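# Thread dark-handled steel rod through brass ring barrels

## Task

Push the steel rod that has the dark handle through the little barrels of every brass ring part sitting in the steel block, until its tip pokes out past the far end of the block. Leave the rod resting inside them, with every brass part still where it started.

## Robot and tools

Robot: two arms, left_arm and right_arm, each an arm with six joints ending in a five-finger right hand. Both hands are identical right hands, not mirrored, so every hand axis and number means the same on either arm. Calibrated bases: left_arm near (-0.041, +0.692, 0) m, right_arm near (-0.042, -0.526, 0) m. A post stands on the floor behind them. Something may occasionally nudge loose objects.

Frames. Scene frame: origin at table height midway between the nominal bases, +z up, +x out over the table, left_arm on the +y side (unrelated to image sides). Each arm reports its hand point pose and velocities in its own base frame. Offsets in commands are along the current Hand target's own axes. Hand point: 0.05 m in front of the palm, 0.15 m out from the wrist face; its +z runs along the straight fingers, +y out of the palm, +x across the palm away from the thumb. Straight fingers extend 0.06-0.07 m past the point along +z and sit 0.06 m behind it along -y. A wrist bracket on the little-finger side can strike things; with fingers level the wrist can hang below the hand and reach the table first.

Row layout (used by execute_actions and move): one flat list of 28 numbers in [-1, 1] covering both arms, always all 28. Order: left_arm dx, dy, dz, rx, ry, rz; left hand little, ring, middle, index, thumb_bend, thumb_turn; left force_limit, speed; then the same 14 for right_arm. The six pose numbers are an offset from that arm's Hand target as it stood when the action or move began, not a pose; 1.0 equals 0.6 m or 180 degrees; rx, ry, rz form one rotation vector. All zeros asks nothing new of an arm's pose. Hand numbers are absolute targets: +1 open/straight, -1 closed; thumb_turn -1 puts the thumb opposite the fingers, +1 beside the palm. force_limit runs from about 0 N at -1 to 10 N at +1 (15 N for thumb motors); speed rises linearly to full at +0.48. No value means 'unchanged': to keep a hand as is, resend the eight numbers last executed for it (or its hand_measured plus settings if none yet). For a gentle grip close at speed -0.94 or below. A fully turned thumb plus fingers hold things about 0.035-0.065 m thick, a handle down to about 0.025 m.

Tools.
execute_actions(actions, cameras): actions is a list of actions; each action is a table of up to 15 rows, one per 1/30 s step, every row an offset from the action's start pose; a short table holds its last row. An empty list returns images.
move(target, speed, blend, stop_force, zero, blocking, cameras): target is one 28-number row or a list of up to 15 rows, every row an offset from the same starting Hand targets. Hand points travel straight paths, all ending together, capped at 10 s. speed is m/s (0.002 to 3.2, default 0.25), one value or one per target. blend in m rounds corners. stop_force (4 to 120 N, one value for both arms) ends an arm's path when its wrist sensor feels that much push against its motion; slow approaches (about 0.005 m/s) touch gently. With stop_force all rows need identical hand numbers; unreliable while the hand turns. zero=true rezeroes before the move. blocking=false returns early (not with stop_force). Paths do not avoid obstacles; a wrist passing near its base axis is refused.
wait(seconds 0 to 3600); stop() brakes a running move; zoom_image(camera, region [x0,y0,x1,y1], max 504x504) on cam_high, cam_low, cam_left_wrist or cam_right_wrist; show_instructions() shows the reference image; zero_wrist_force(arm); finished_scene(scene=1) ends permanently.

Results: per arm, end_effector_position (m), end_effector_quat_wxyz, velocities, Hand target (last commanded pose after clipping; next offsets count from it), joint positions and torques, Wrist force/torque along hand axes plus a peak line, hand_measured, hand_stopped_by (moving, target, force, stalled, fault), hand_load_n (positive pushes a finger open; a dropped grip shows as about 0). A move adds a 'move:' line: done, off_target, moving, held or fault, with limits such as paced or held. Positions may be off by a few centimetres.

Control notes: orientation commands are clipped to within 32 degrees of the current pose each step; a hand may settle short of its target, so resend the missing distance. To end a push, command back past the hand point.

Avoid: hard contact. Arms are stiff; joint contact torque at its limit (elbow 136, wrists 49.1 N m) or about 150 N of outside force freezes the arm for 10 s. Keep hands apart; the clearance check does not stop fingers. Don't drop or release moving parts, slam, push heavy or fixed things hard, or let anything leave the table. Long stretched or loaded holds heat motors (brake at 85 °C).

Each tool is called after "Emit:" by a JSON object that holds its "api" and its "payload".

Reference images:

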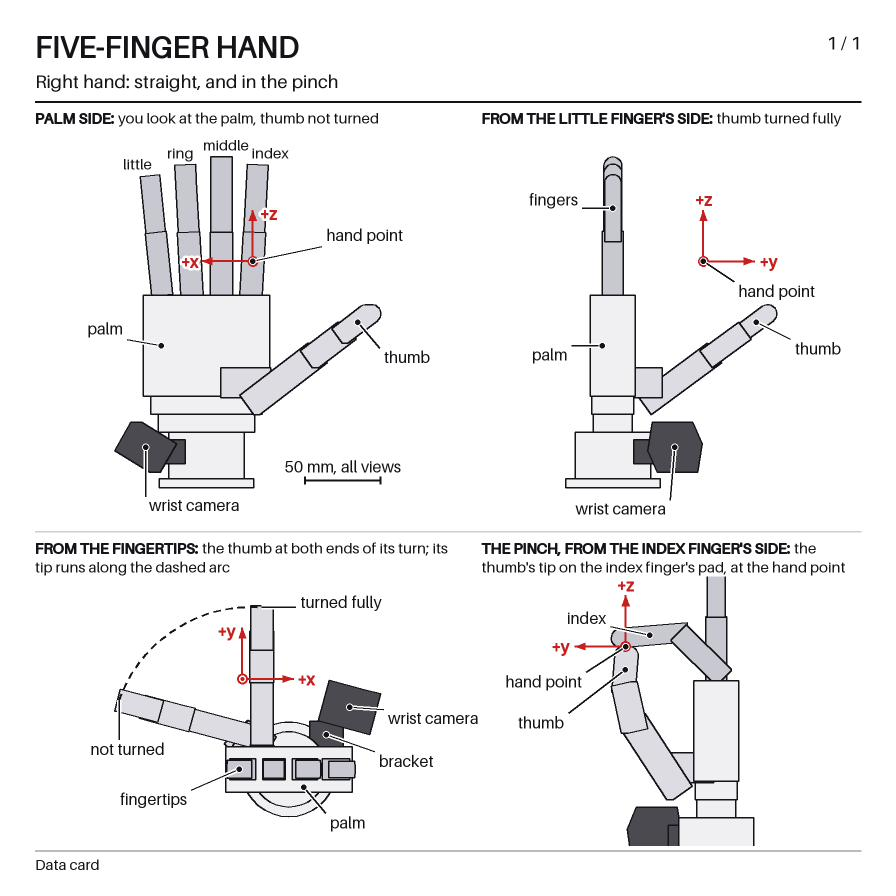

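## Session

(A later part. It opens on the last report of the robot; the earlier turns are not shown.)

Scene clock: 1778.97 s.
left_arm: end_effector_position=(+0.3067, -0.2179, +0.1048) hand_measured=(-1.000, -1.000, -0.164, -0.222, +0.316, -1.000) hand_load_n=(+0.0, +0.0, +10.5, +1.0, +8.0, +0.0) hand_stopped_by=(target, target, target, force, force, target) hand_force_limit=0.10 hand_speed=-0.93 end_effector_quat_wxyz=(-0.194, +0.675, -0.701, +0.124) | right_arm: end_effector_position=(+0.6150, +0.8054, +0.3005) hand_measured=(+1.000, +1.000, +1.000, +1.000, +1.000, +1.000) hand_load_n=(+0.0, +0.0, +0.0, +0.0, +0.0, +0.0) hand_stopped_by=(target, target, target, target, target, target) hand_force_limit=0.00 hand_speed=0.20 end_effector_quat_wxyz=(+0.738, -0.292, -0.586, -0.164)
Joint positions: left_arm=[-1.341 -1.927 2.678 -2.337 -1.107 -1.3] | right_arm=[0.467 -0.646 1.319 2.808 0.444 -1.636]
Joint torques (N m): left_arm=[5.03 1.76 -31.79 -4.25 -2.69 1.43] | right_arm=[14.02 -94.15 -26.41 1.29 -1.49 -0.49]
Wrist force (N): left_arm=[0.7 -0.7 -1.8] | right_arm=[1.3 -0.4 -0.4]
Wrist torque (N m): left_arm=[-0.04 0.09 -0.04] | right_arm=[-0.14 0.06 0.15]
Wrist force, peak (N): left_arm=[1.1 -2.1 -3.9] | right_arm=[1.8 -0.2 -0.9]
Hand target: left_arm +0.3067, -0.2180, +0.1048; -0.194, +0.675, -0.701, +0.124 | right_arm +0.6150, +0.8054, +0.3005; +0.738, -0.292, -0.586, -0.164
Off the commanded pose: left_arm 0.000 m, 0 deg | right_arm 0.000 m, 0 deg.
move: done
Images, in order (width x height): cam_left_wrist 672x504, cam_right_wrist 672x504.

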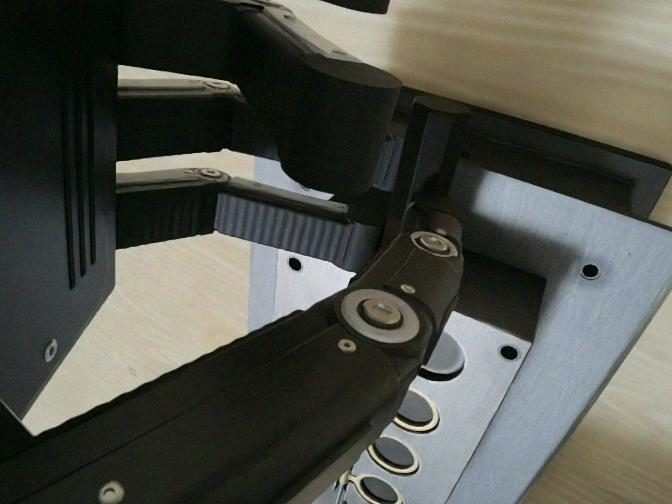

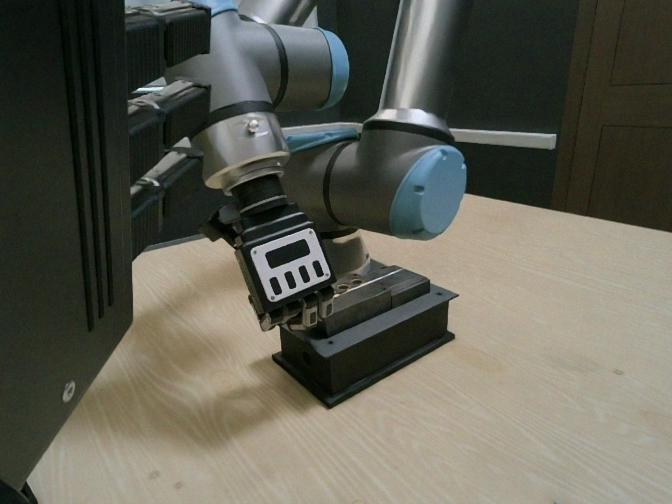

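Emit:
{"api": "move", "payload": {"target": [-0.0033,0.0004,0.0002,0,0,0,-1,-1,-0.165,-0.5,0.04,-1,0.1,-0.93,0,0,0,0,0,0,1,1,1,1,1,1,0,0.2], "speed": 0.003, "stop_force": 4, "cameras": ["cam_right_wrist","cam_left_wrist"]}}

Emit:
{"api": "zoom_image", "payload": {"camera": "cam_right_wrist", "region": [310, 250, 430, 340]}}

Emit:
{"api": "zoom_image", "payload": {"camera": "cam_left_wrist", "region": [260, 80, 560, 380]}}

Scene clock: 1785.00 s.
left_arm: end_effector_position=(+0.3067, -0.2175, +0.1049) hand_measured=(-1.000, -1.000, -0.164, -0.222, +0.316, -1.000) hand_load_n=(+0.0, +0.0, +10.0, +0.5, +8.5, +0.0) hand_stopped_by=(target, target, target, force, force, target) hand_force_limit=0.10 hand_speed=-0.93 end_effector_quat_wxyz=(-0.194, +0.675, -0.701, +0.124) | right_arm: end_effector_position=(+0.6150, +0.8054, +0.3005) hand_measured=(+1.000, +1.000, +1.000, +1.000, +1.000, +1.000) hand_load_n=(+0.0, +0.0, +0.0, +0.0, +0.0, +0.0) hand_stopped_by=(target, target, target, target, target, target) hand_force_limit=0.00 hand_speed=0.20 end_effector_quat_wxyz=(+0.738, -0.292, -0.586, -0.164)
Joint positions: left_arm=[-1.341 -1.929 2.679 -2.337 -1.107 -1.299] | right_arm=[0.467 -0.646 1.319 2.808 0.444 -1.636]
Joint torques (N m): left_arm=[-12.65 6.26 -41.12 -3.76 -2.25 -1.15] | right_arm=[13.5 -94.88 -26.74 1.25 -1.79 -0.58]
Wrist force (N): left_arm=[5.1 -2.6 -2.7] | right_arm=[1.4 -0.3 -0.5]
Wrist torque (N m): left_arm=[-0.06 0.13 -0.11] | right_arm=[-0.11 0.05 0.16]
Wrist force, peak (N): left_arm=[7.3 -4.1 -3.2] | right_arm=[1.9 0.0 -0.7]
Hand target: left_arm +0.3067, -0.2175, +0.1049; -0.194, +0.675, -0.701, +0.124 (not the last commanded pose) | right_arm +0.6150, +0.8054, +0.3005; +0.738, -0.292, -0.586, -0.164
Off the commanded pose: left_arm 0.002 m, 0 deg | right_arm 0.000 m, 0 deg.
move: contact (left_arm)
Images, in order (width x height): cam_left_wrist 672x504, cam_right_wrist 672x504.

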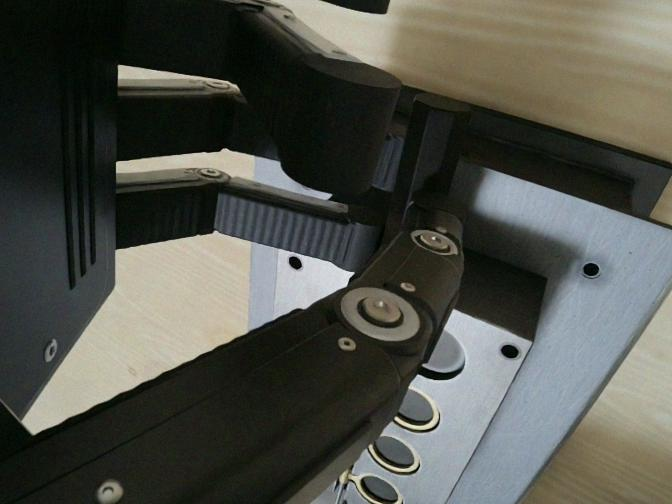

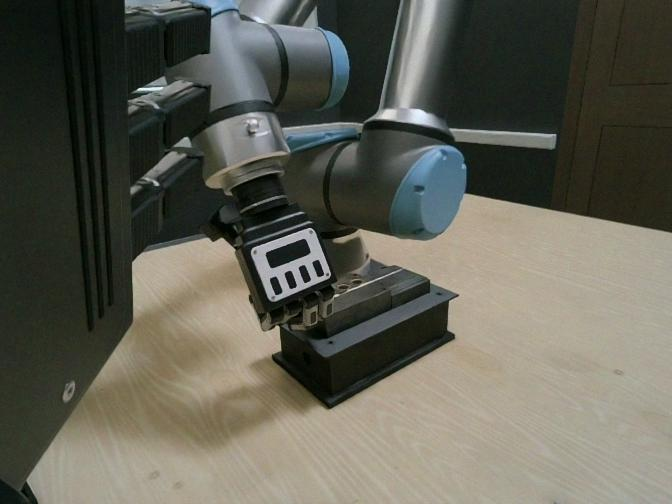

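Scaled by 4.200.

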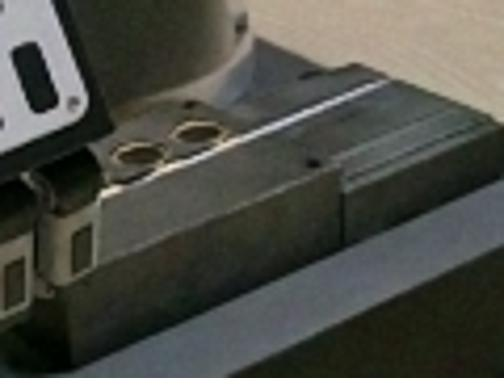

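Scaled by 1.680.

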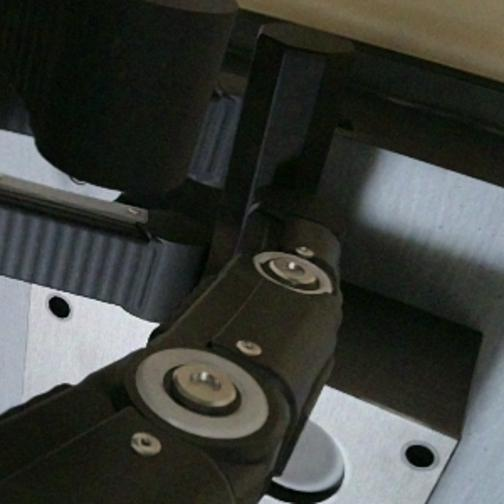

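Emit:
{"api": "move", "payload": {"target": [0.001,-0.0001,-0.0001,0,0,0,-1,-1,-0.165,-0.5,0.04,-1,0.1,-0.93,0,0,0,0,0,0,1,1,1,1,1,1,0,0.2], "speed": 0.005}}

Emit:
{"api": "move", "payload": {"target": [0,0,0,0,0,0,-1,-1,-0.165,-0.5,0.4,-1,0.1,-0.93,0,0,0,0,0,0,1,1,1,1,1,1,0,0.2], "cameras": ["cam_right_wrist","cam_left_wrist"]}}

Emit:
{"api": "zoom_image", "payload": {"camera": "cam_right_wrist", "region": [310, 250, 430, 340]}}

Emit:
{"api": "zoom_image", "payload": {"camera": "cam_left_wrist", "region": [260, 80, 560, 380]}}

Scene clock: 1788.50 s.
left_arm: end_effector_position=(+0.3067, -0.2182, +0.1049) hand_measured=(-1.000, -1.000, -0.164, -0.222, +0.316, -1.000) hand_load_n=(+0.0, +0.0, +10.5, +0.5, +8.0, +0.0) hand_stopped_by=(target, target, target, force, force, target) hand_force_limit=0.10 hand_speed=-0.93 end_effector_quat_wxyz=(-0.194, +0.675, -0.701, +0.124) | right_arm: end_effector_position=(+0.6150, +0.8054, +0.3005) hand_measured=(+1.000, +1.000, +1.000, +1.000, +1.000, +1.000) hand_load_n=(+0.0, +0.0, +0.0, +0.0, +0.0, +0.0) hand_stopped_by=(target, target, target, target, target, target) hand_force_limit=0.00 hand_speed=0.20 end_effector_quat_wxyz=(+0.738, -0.292, -0.586, -0.164)
Joint positions: left_arm=[-1.341 -1.927 2.678 -2.338 -1.107 -1.3] | right_arm=[0.467 -0.646 1.319 2.808 0.444 -1.636]
Joint torques (N m): left_arm=[-8.66 -9.85 -42.83 -6.45 -1.8 -0.77] | right_arm=[12.67 -93.99 -26.74 1.26 -1.54 -0.46]
Wrist force (N): left_arm=[-0.3 -1.1 -2.0] | right_arm=[1.3 0.1 -0.8]
Wrist torque (N m): left_arm=[-0.10 0.07 0.11] | right_arm=[-0.04 0.07 0.16]
Wrist force, peak (N): left_arm=[5.2 -2.9 -2.7] | right_arm=[1.8 -0.5 -1.3]
Hand target: left_arm +0.3067, -0.2181, +0.1049; -0.194, +0.675, -0.701, +0.124 | right_arm +0.6150, +0.8054, +0.3005; +0.738, -0.292, -0.586, -0.164
Off the commanded pose: left_arm 0.000 m, 0 deg | right_arm 0.000 m, 0 deg.
move: done

Scene clock: 1789.57 s.
left_arm: end_effector_position=(+0.3067, -0.2182, +0.1049) hand_measured=(-1.000, -1.000, -0.164, -0.222, +0.400, -1.000) hand_load_n=(+0.0, +0.0, +0.0, +0.0, +0.0, +0.0) hand_stopped_by=(target, target, target, force, target, target) hand_force_limit=0.10 hand_speed=-0.93 end_effector_quat_wxyz=(-0.194, +0.675, -0.701, +0.124) | right_arm: end_effector_position=(+0.6150, +0.8054, +0.3005) hand_measured=(+1.000, +1.000, +1.000, +1.000, +1.000, +1.000) hand_load_n=(+0.0, +0.0, +0.0, +0.0, +0.0, +0.0) hand_stopped_by=(target, target, target, target, target, target) hand_force_limit=0.00 hand_speed=0.20 end_effector_quat_wxyz=(+0.738, -0.292, -0.586, -0.164)
Joint positions: left_arm=[-1.341 -1.927 2.678 -2.338 -1.107 -1.3] | right_arm=[0.467 -0.646 1.319 2.808 0.444 -1.636]
Joint torques (N m): left_arm=[1.32 -14.52 -37.08 -5.88 -0.92 1.56] | right_arm=[14.34 -94.38 -27.01 1.12 -1.6 -0.39]
Wrist force (N): left_arm=[-0.2 -1.1 -1.3] | right_arm=[1.8 0.0 -0.7]
Wrist torque (N m): left_arm=[-0.06 0.15 0.11] | right_arm=[-0.06 0.01 0.18]
Wrist force, peak (N): left_arm=[-0.6 -1.1 -2.0] | right_arm=[1.9 -0.3 -0.9]
Hand target: left_arm +0.3067, -0.2181, +0.1049; -0.194, +0.675, -0.701, +0.124 | right_arm +0.6150, +0.8054, +0.3005; +0.738, -0.292, -0.586, -0.164
Off the commanded pose: left_arm 0.000 m, 0 deg | right_arm 0.000 m, 0 deg.
move: done
Images, in order (width x height): cam_left_wrist 672x504, cam_right_wrist 672x504.

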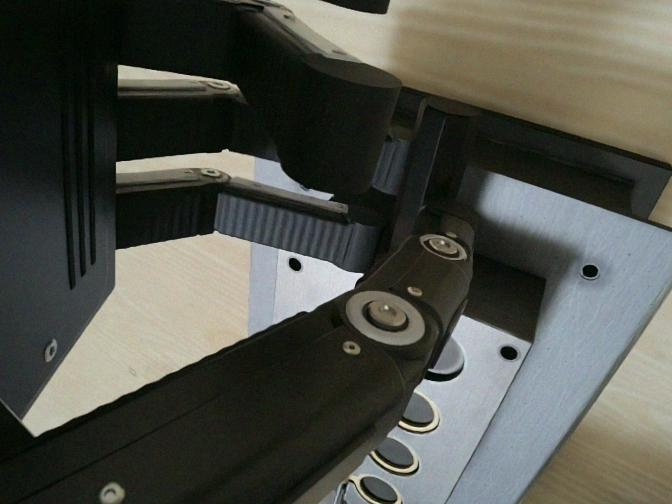

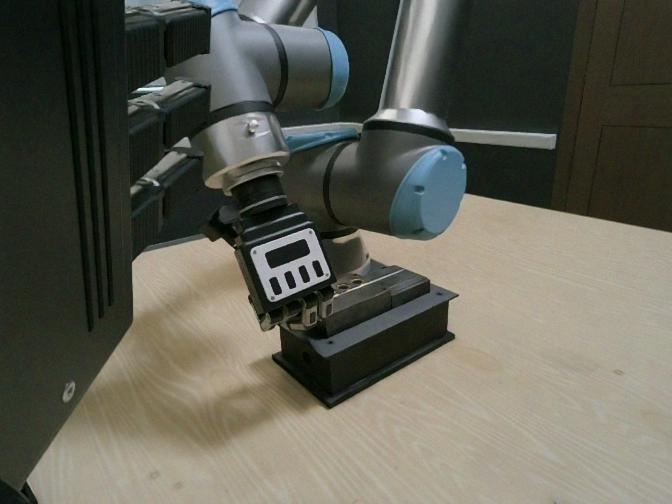

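Scaled by 4.200.

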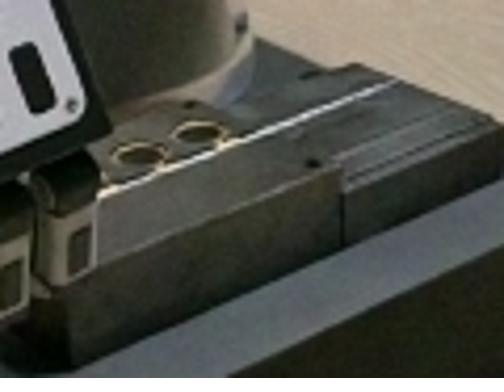

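Scaled by 1.680.

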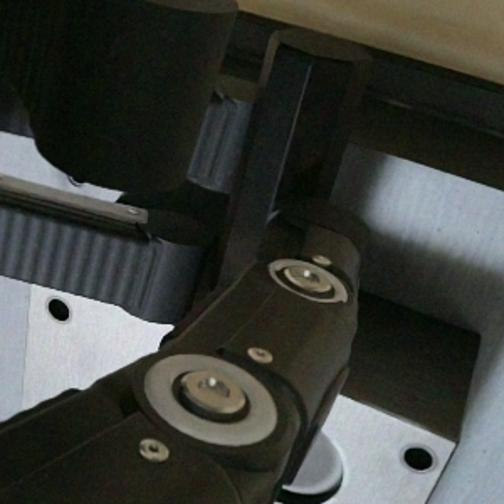

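Emit:
{"api": "move", "payload": {"target": [0.0003,0.0011,0.0022,0,0,0,-1,-1,-0.165,-0.5,0.4,-1,0.1,-0.93,0,0,0,0,0,0,1,1,1,1,1,1,0,0.2], "speed": 0.004, "stop_force": 4, "cameras": ["cam_right_wrist","cam_left_wrist"]}}

Emit:
{"api": "zoom_image", "payload": {"camera": "cam_right_wrist", "region": [310, 250, 430, 340]}}

Emit:
{"api": "zoom_image", "payload": {"camera": "cam_left_wrist", "region": [260, 80, 560, 380]}}

Scene clock: 1793.73 s.
left_arm: end_effector_position=(+0.3067, -0.2181, +0.1034) hand_measured=(-1.000, -1.000, -0.164, -0.222, +0.400, -1.000) hand_load_n=(+0.0, +0.0, +0.0, +0.0, +0.0, +0.0) hand_stopped_by=(target, target, target, force, target, target) hand_force_limit=0.10 hand_speed=-0.93 end_effector_quat_wxyz=(-0.194, +0.675, -0.701, +0.124) | right_arm: end_effector_position=(+0.6150, +0.8054, +0.3005) hand_measured=(+1.000, +1.000, +1.000, +1.000, +1.000, +1.000) hand_load_n=(+0.0, +0.0, +0.0, +0.0, +0.0, +0.0) hand_stopped_by=(target, target, target, target, target, target) hand_force_limit=0.00 hand_speed=0.20 end_effector_quat_wxyz=(+0.738, -0.292, -0.586, -0.164)
Joint positions: left_arm=[-1.341 -1.924 2.68 -2.343 -1.107 -1.3] | right_arm=[0.467 -0.646 1.319 2.808 0.444 -1.636]
Joint torques (N m): left_arm=[-15.47 -8.73 -33.11 -3.19 1.29 -1.58] | right_arm=[13.65 -94.51 -26.5 1.17 -1.59 -0.55]
Wrist force (N): left_arm=[0.0 -1.2 -1.4] | right_arm=[1.4 -0.7 -0.5]
Wrist torque (N m): left_arm=[-0.08 0.12 0.14] | right_arm=[-0.19 0.05 0.14]
Wrist force, peak (N): left_arm=[0.0 -1.2 -1.8] | right_arm=[1.9 -0.3 -1.0]
Hand target: left_arm +0.3067, -0.2182, +0.1034; -0.194, +0.675, -0.701, +0.124 | right_arm +0.6150, +0.8054, +0.3005; +0.738, -0.292, -0.586, -0.164
Off the commanded pose: left_arm 0.000 m, 0 deg | right_arm 0.000 m, 0 deg.
move: done
Images, in order (width x height): cam_left_wrist 672x504, cam_right_wrist 672x504.

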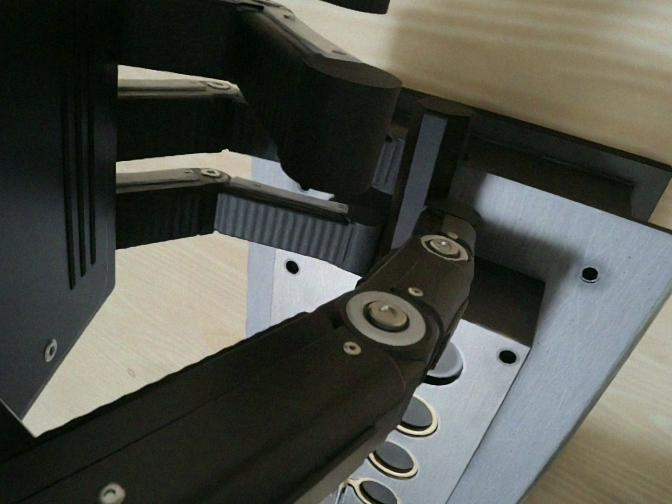

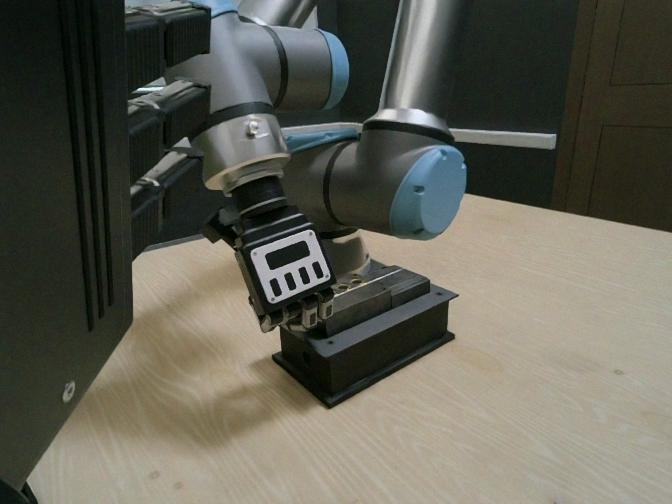

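Scaled by 4.200.

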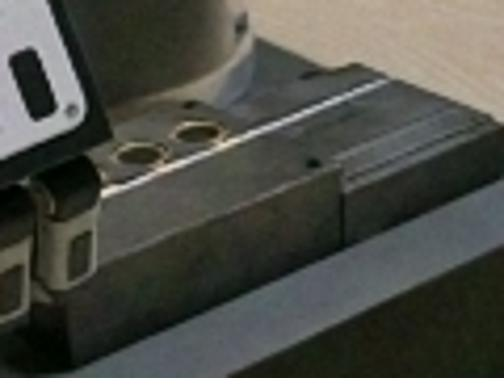

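Scaled by 1.680.

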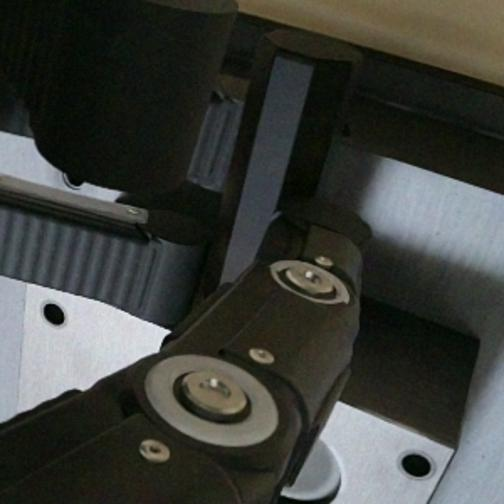

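Emit:
{"api": "move", "payload": {"target": [0.0003,0.0011,0.0022,0,0,0,-1,-1,-0.165,-0.5,0.4,-1,0.1,-0.93,0,0,0,0,0,0,1,1,1,1,1,1,0,0.2], "speed": 0.004, "stop_force": 4, "cameras": ["cam_right_wrist","cam_left_wrist","cam_high"]}}

Emit:
{"api": "zoom_image", "payload": {"camera": "cam_right_wrist", "region": [310, 250, 430, 340]}}

Emit:
{"api": "zoom_image", "payload": {"camera": "cam_left_wrist", "region": [260, 80, 560, 380]}}

Scene clock: 1798.07 s.
left_arm: end_effector_position=(+0.3067, -0.2182, +0.1019) hand_measured=(-1.000, -1.000, -0.164, -0.222, +0.400, -1.000) hand_load_n=(+0.0, +0.0, +0.0, +0.0, +0.5, +0.0) hand_stopped_by=(target, target, target, force, target, target) hand_force_limit=0.10 hand_speed=-0.93 end_effector_quat_wxyz=(-0.194, +0.675, -0.701, +0.124) | right_arm: end_effector_position=(+0.6150, +0.8054, +0.3005) hand_measured=(+1.000, +1.000, +1.000, +1.000, +1.000, +1.000) hand_load_n=(+0.0, +0.0, +0.0, +0.0, +0.0, +0.0) hand_stopped_by=(target, target, target, target, target, target) hand_force_limit=0.00 hand_speed=0.20 end_effector_quat_wxyz=(+0.738, -0.292, -0.586, -0.164)
Joint positions: left_arm=[-1.342 -1.92 2.682 -2.348 -1.107 -1.3] | right_arm=[0.467 -0.646 1.319 2.808 0.444 -1.636]
Joint torques (N m): left_arm=[-12.43 -9.22 -31.27 -3.35 3.15 -1.25] | right_arm=[14.61 -94.42 -26.73 1.09 -1.78 -0.7]
Wrist force (N): left_arm=[-0.1 -0.9 -1.5] | right_arm=[1.5 0.1 -0.7]
Wrist torque (N m): left_arm=[-0.05 0.14 0.16] | right_arm=[-0.06 0.04 0.17]
Wrist force, peak (N): left_arm=[0.0 -1.1 -2.1] | right_arm=[1.9 0.0 -1.0]
Hand target: left_arm +0.3067, -0.2182, +0.1019; -0.194, +0.675, -0.701, +0.124 | right_arm +0.6150, +0.8054, +0.3005; +0.738, -0.292, -0.586, -0.164
Off the commanded pose: left_arm 0.000 m, 0 deg | right_arm 0.000 m, 0 deg.
move: done
Images, in order (width x height): cam_high 672x504, cam_left_wrist 672x504, cam_right_wrist 672x504.

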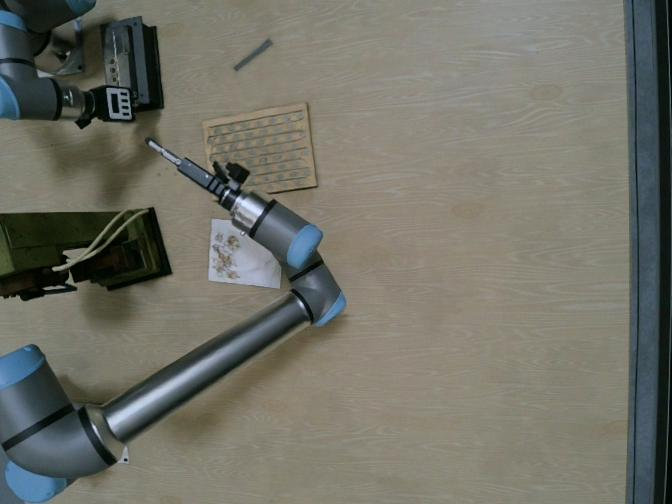

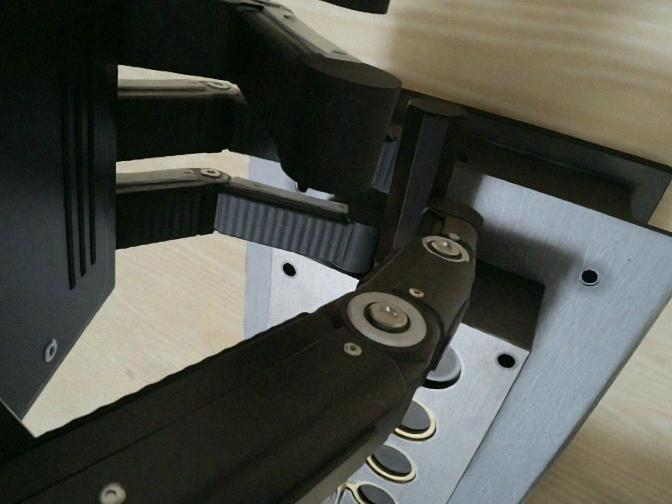

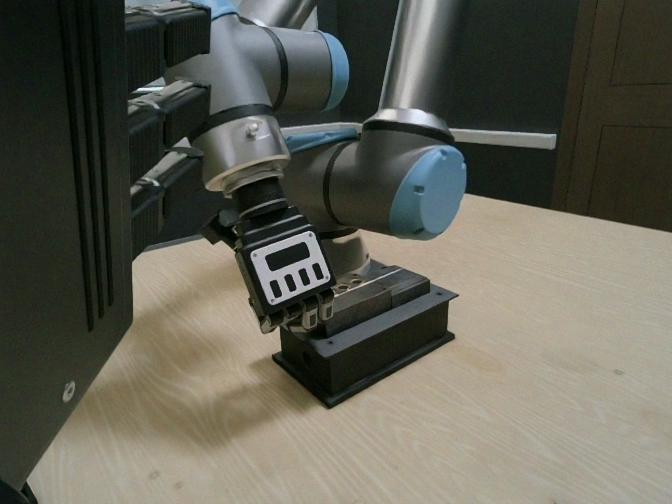

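Scaled by 4.200.

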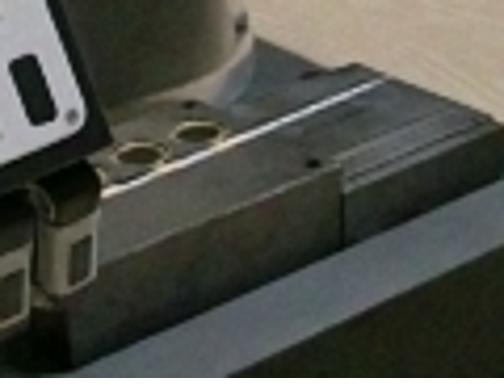

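Scaled by 1.680.

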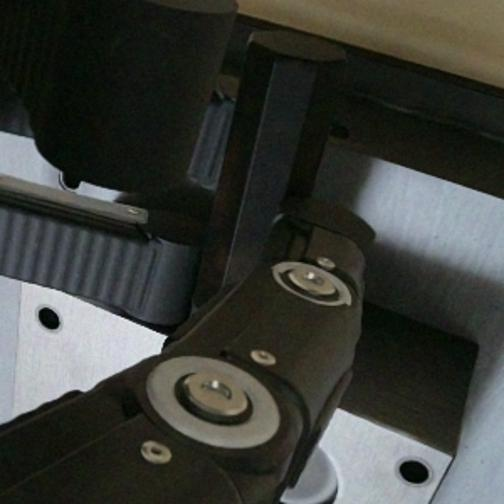

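Emit:
{"api": "move", "payload": {"target": [0,0,0,0,0,0,-1,-1,-0.165,-0.5,0.7,-1,0.1,-0.9,0,0,0,0,0,0,1,1,1,1,1,1,0,0.2], "cameras": ["cam_right_wrist","cam_left_wrist"]}}

Emit:
{"api": "zoom_image", "payload": {"camera": "cam_right_wrist", "region": [310, 250, 430, 340]}}

Emit:
{"api": "zoom_image", "payload": {"camera": "cam_left_wrist", "region": [260, 80, 560, 380]}}

Scene clock: 1807.93 s.
left_arm: end_effector_position=(+0.3067, -0.2182, +0.1019) hand_measured=(-1.000, -1.000, -0.164, -0.222, +0.700, -1.000) hand_load_n=(+0.0, +0.0, +0.0, +0.0, +0.0, +0.0) hand_stopped_by=(target, target, target, force, target, target) hand_force_limit=0.10 hand_speed=-0.90 end_effector_quat_wxyz=(-0.194, +0.675, -0.701, +0.124) | right_arm: end_effector_position=(+0.6150, +0.8054, +0.3005) hand_measured=(+1.000, +1.000, +1.000, +1.000, +1.000, +1.000) hand_load_n=(+0.0, +0.0, +0.0, +0.0, +0.0, +0.0) hand_stopped_by=(target, target, target, target, target, target) hand_force_limit=0.00 hand_speed=0.20 end_effector_quat_wxyz=(+0.738, -0.292, -0.586, -0.164)
Joint positions: left_arm=[-1.342 -1.92 2.682 -2.348 -1.107 -1.3] | right_arm=[0.467 -0.646 1.319 2.808 0.444 -1.636]
Joint torques (N m): left_arm=[0.16 -15.3 -44.7 -2.84 2.4 1.16] | right_arm=[13.26 -94.64 -26.97 1.23 -1.75 -0.58]
Wrist force (N): left_arm=[0.0 -1.2 -1.6] | right_arm=[1.3 -0.2 -0.8]
Wrist torque (N m): left_arm=[-0.06 0.13 0.16] | right_arm=[-0.10 0.07 0.14]
Wrist force, peak (N): left_arm=[0.1 -1.1 -2.1] | right_arm=[1.8 0.3 -0.9]
Hand target: left_arm +0.3067, -0.2182, +0.1019; -0.194, +0.675, -0.701, +0.124 | right_arm +0.6150, +0.8054, +0.3005; +0.738, -0.292, -0.586, -0.164
Off the commanded pose: left_arm 0.000 m, 0 deg | right_arm 0.000 m, 0 deg.
move: done
Images, in order (width x height): cam_left_wrist 672x504, cam_right_wrist 672x504.

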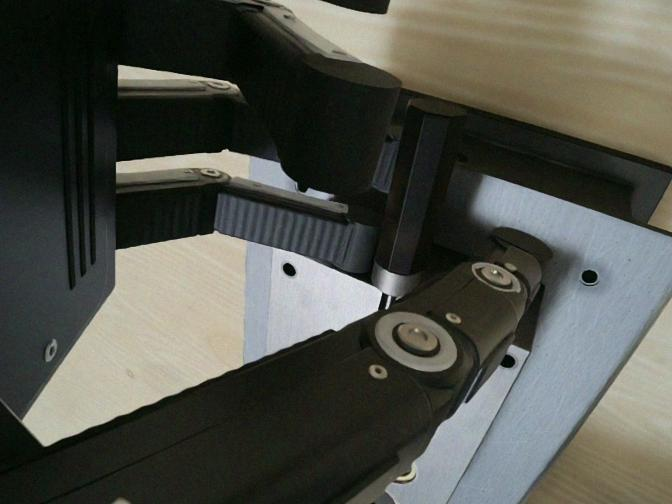

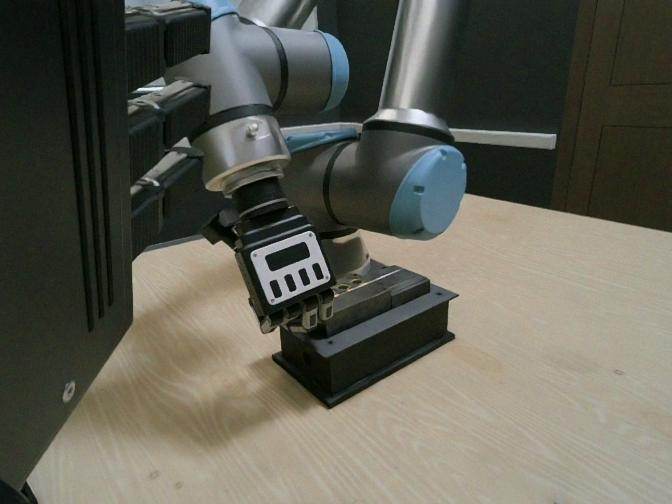

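Scaled by 4.200.

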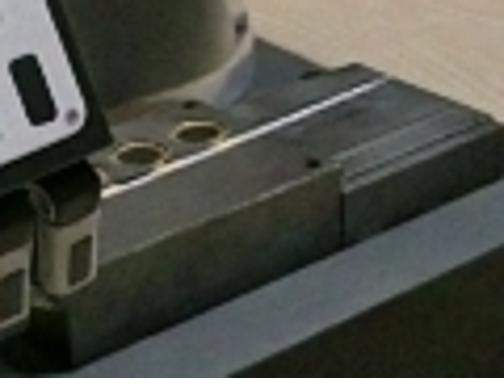

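Scaled by 1.680.

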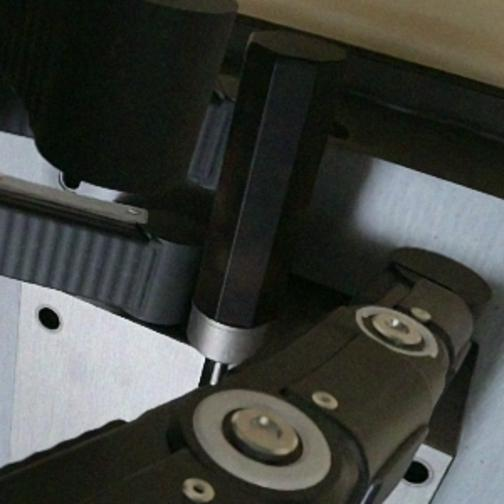

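Emit:
{"api": "move", "payload": {"target": [0.0003,0.0011,0.0022,0,0,0,-1,-1,-0.165,-0.5,0.7,-1,0.1,-0.9,0,0,0,0,0,0,1,1,1,1,1,1,0,0.2], "speed": 0.003, "stop_force": 4, "cameras": ["cam_right_wrist","cam_left_wrist","cam_high"]}}

Emit:
{"api": "zoom_image", "payload": {"camera": "cam_right_wrist", "region": [310, 250, 430, 340]}}

Emit:
{"api": "zoom_image", "payload": {"camera": "cam_left_wrist", "region": [260, 80, 560, 380]}}

Scene clock: 1813.53 s.
left_arm: end_effector_position=(+0.3067, -0.2182, +0.1004) hand_measured=(-1.000, -1.000, -0.164, -0.222, +0.700, -1.000) hand_load_n=(+0.0, +0.0, +0.0, +0.0, +0.0, +0.0) hand_stopped_by=(target, target, target, force, target, target) hand_force_limit=0.10 hand_speed=-0.90 end_effector_quat_wxyz=(-0.194, +0.675, -0.701, +0.124) | right_arm: end_effector_position=(+0.6150, +0.8054, +0.3005) hand_measured=(+1.000, +1.000, +1.000, +1.000, +1.000, +1.000) hand_load_n=(+0.0, +0.0, +0.0, +0.0, +0.0, +0.0) hand_stopped_by=(target, target, target, target, target, target) hand_force_limit=0.00 hand_speed=0.20 end_effector_quat_wxyz=(+0.738, -0.292, -0.586, -0.164)
Joint positions: left_arm=[-1.342 -1.916 2.683 -2.354 -1.107 -1.3] | right_arm=[0.467 -0.646 1.319 2.808 0.444 -1.636]
Joint torques (N m): left_arm=[-13.69 -9.87 -31.39 -3.1 2.3 -1.54] | right_arm=[14.32 -95.06 -26.67 1.16 -1.62 -0.66]
Wrist force (N): left_arm=[0.1 -1.1 -1.4] | right_arm=[1.4 -0.1 -0.6]
Wrist torque (N m): left_arm=[-0.05 0.11 0.19] | right_arm=[-0.08 0.05 0.15]
Wrist force, peak (N): left_arm=[0.0 -1.4 -1.6] | right_arm=[1.9 0.3 -1.0]
Hand target: left_arm +0.3067, -0.2182, +0.1004; -0.194, +0.675, -0.701, +0.124 | right_arm +0.6150, +0.8054, +0.3005; +0.738, -0.292, -0.586, -0.164
Off the commanded pose: left_arm 0.000 m, 0 deg | right_arm 0.000 m, 0 deg.
move: done
Images, in order (width x height): cam_high 672x504, cam_left_wrist 672x504, cam_right_wrist 672x504.

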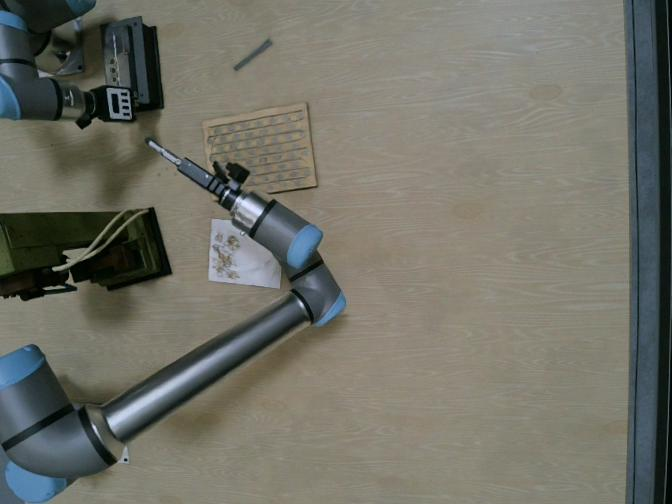

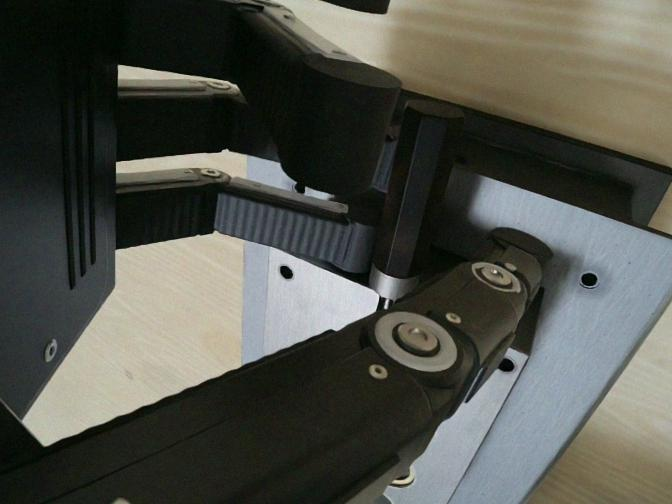

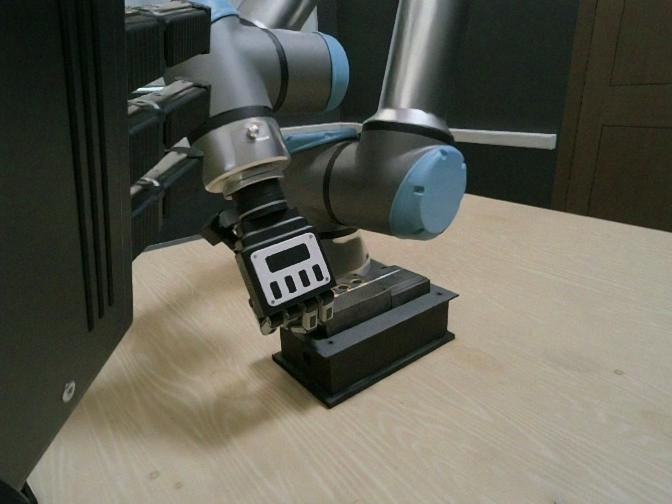

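Scaled by 4.200.

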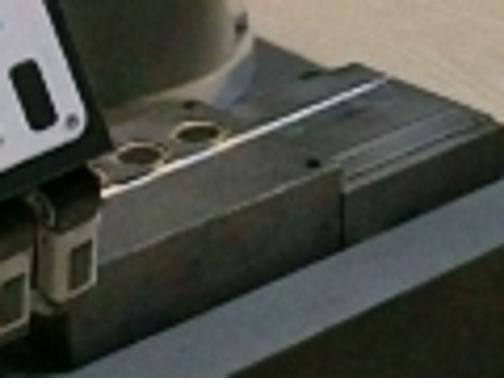

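Scaled by 1.680.

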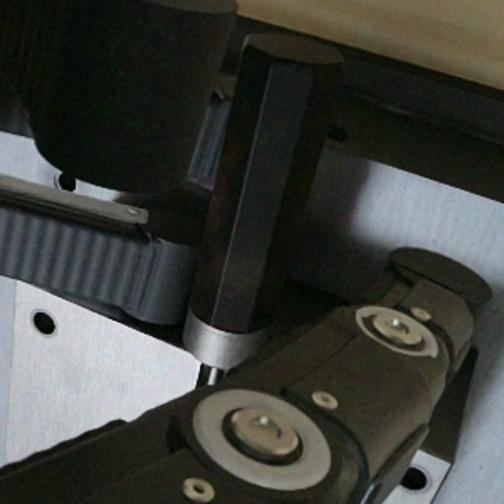

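Emit:
{"api": "move", "payload": {"target": [0.0002,0.0009,0.0018,0,0,0,-1,-1,-0.165,-0.5,0.7,-1,0.1,-0.9,0,0,0,0,0,0,1,1,1,1,1,1,0,0.2], "speed": 0.003, "stop_force": 4, "cameras": ["cam_right_wrist","cam_left_wrist","cam_high"]}}

Emit:
{"api": "zoom_image", "payload": {"camera": "cam_right_wrist", "region": [310, 250, 430, 340]}}

Emit:
{"api": "zoom_image", "payload": {"camera": "cam_left_wrist", "region": [260, 80, 560, 380]}}

Scene clock: 1818.67 s.
left_arm: end_effector_position=(+0.3066, -0.2182, +0.0992) hand_measured=(-1.000, -1.000, -0.164, -0.222, +0.700, -1.000) hand_load_n=(-0.5, +0.0, +0.0, +0.0, +0.0, +0.0) hand_stopped_by=(target, target, target, force, target, target) hand_force_limit=0.10 hand_speed=-0.90 end_effector_quat_wxyz=(-0.194, +0.675, -0.701, +0.124) | right_arm: end_effector_position=(+0.6150, +0.8054, +0.3005) hand_measured=(+1.000, +1.000, +1.000, +1.000, +1.000, +1.000) hand_load_n=(+0.0, +0.0, +0.0, +0.0, +0.0, +0.0) hand_stopped_by=(target, target, target, target, target, target) hand_force_limit=0.00 hand_speed=0.20 end_effector_quat_wxyz=(+0.738, -0.292, -0.586, -0.164)
Joint positions: left_arm=[-1.342 -1.913 2.685 -2.358 -1.107 -1.3] | right_arm=[0.467 -0.646 1.319 2.808 0.444 -1.636]
Joint torques (N m): left_arm=[-13.77 -6.27 -30.35 -3.31 2.23 -1.51] | right_arm=[14.49 -95.03 -26.83 1.31 -1.58 -0.36]
Wrist force (N): left_arm=[-0.1 -0.9 -1.3] | right_arm=[1.2 -0.1 -0.6]
Wrist torque (N m): left_arm=[-0.02 0.13 0.20] | right_arm=[-0.08 0.07 0.15]
Wrist force, peak (N): left_arm=[0.1 -1.4 -1.6] | right_arm=[1.9 -0.2 -0.8]
Hand target: left_arm +0.3066, -0.2182, +0.0992; -0.194, +0.675, -0.701, +0.124 | right_arm +0.6150, +0.8054, +0.3005; +0.738, -0.292, -0.586, -0.164
Off the commanded pose: left_arm 0.000 m, 0 deg | right_arm 0.000 m, 0 deg.
move: done
Images, in order (width x height): cam_high 672x504, cam_left_wrist 672x504, cam_right_wrist 672x504.

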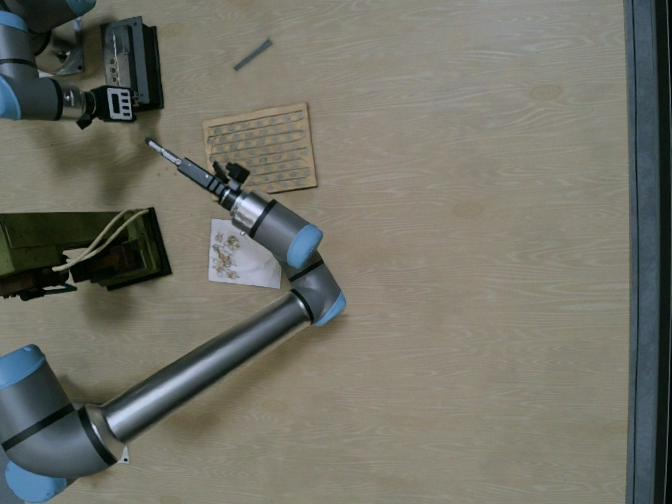

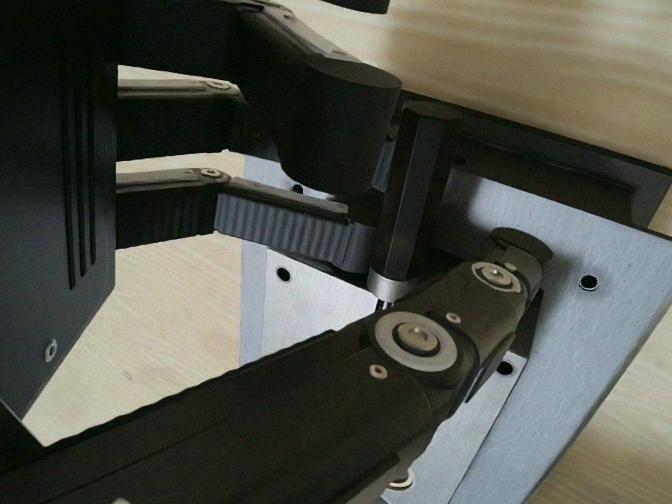

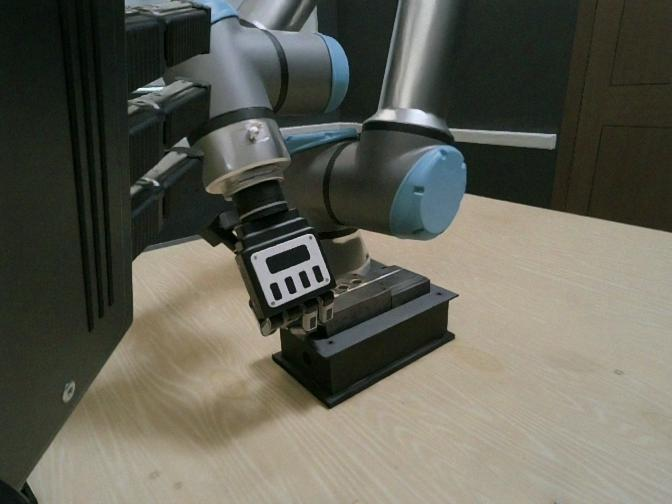

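Scaled by 4.200.

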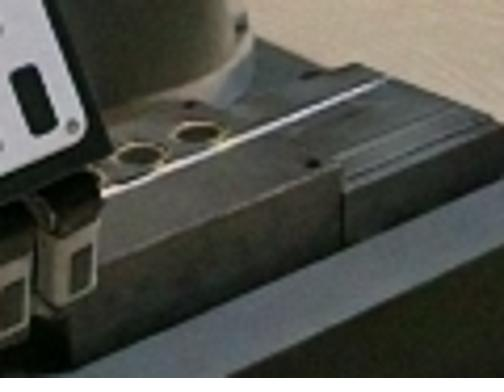

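Scaled by 1.680.

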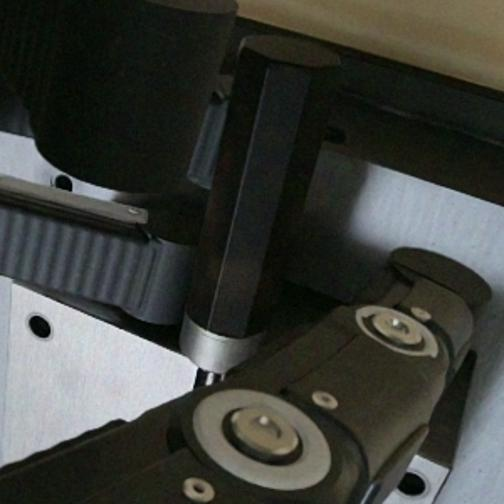

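Emit:
{"api": "move", "payload": {"target": [0.0166,-0.0019,-0.001,0,0,0,-1,-1,-0.165,-0.5,0.7,-1,0.1,-0.9,0,0,0,0,0,0,1,1,1,1,1,1,0,0.2], "speed": 0.006, "cameras": ["cam_right_wrist","cam_left_wrist","cam_high"]}}

Emit:
{"api": "zoom_image", "payload": {"camera": "cam_right_wrist", "region": [310, 250, 430, 340]}}

Emit:
{"api": "zoom_image", "payload": {"camera": "cam_left_wrist", "region": [260, 80, 560, 380]}}

Scene clock: 1824.77 s.
left_arm: end_effector_position=(+0.3073, -0.2283, +0.0992) hand_measured=(-1.000, -1.000, -0.164, -0.222, +0.700, -1.000) hand_load_n=(+0.0, +0.0, +0.0, +0.0, +0.0, +0.0) hand_stopped_by=(target, target, target, force, target, target) hand_force_limit=0.10 hand_speed=-0.90 end_effector_quat_wxyz=(-0.194, +0.675, -0.701, +0.124) | right_arm: end_effector_position=(+0.6150, +0.8054, +0.3005) hand_measured=(+1.000, +1.000, +1.000, +1.000, +1.000, +1.000) hand_load_n=(+0.0, +0.0, +0.0, +0.0, +0.0, +0.0) hand_stopped_by=(target, target, target, target, target, target) hand_force_limit=0.00 hand_speed=0.20 end_effector_quat_wxyz=(+0.738, -0.292, -0.586, -0.164)
Joint positions: left_arm=[-1.347 -1.89 2.672 -2.366 -1.107 -1.306] | right_arm=[0.467 -0.646 1.319 2.808 0.444 -1.636]
Joint torques (N m): left_arm=[-9.96 -12.39 -40.67 -5.66 4.28 -0.87] | right_arm=[13.98 -94.86 -26.97 1.11 -1.59 -0.6]
Wrist force (N): left_arm=[-0.2 -1.3 -1.3] | right_arm=[1.4 -0.1 -0.1]
Wrist torque (N m): left_arm=[-0.09 0.14 0.22] | right_arm=[-0.12 0.04 0.16]
Wrist force, peak (N): left_arm=[0.0 -1.1 -1.9] | right_arm=[2.1 0.1 -0.8]
Hand target: left_arm +0.3073, -0.2282, +0.0992; -0.194, +0.675, -0.701, +0.124 | right_arm +0.6150, +0.8054, +0.3005; +0.738, -0.292, -0.586, -0.164
Off the commanded pose: left_arm 0.000 m, 0 deg | right_arm 0.000 m, 0 deg.
move: done
Images, in order (width x height): cam_high 672x504, cam_left_wrist 672x504, cam_right_wrist 672x504.

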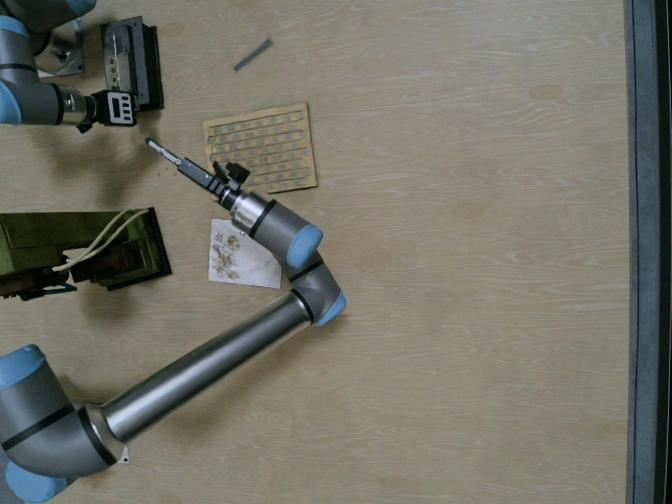

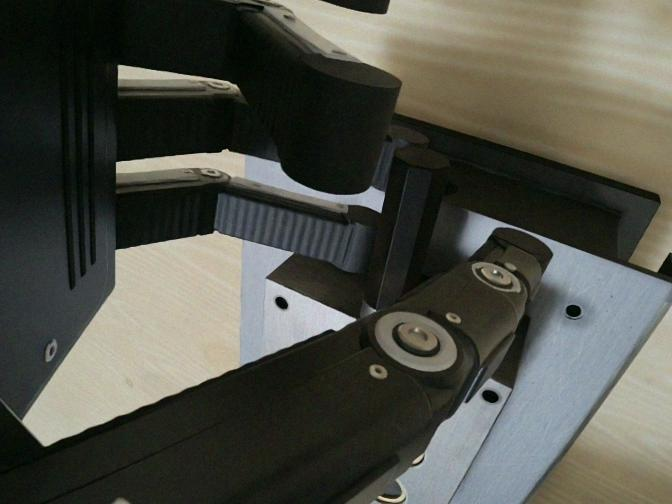

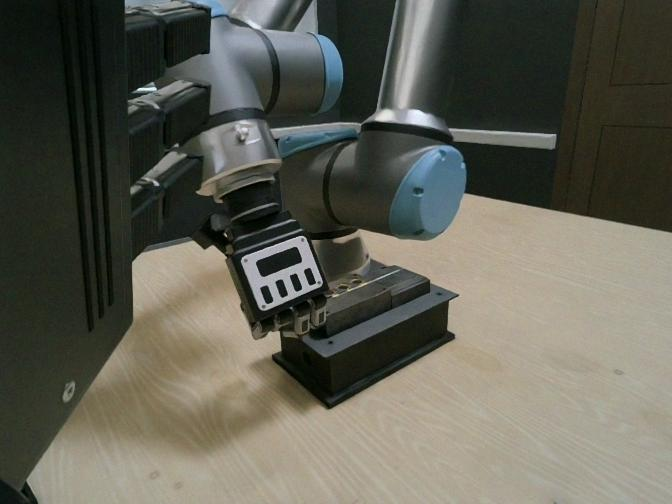

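Scaled by 4.200.

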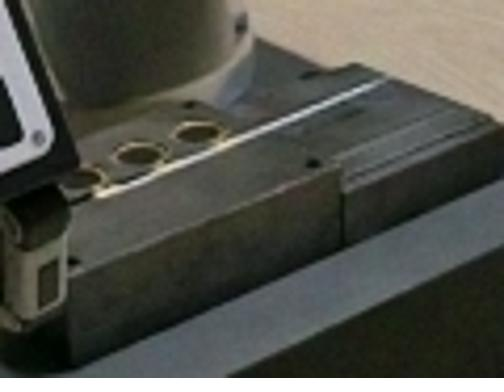

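Scaled by 1.680.

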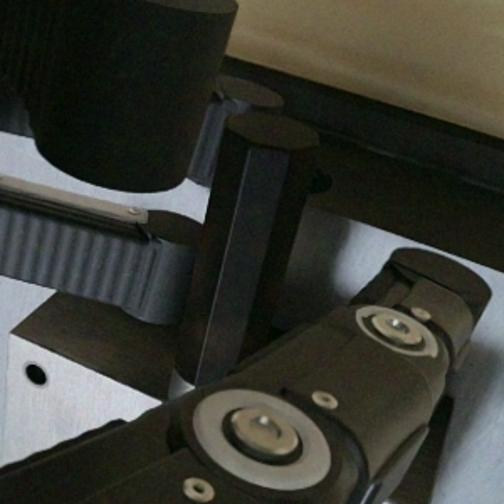

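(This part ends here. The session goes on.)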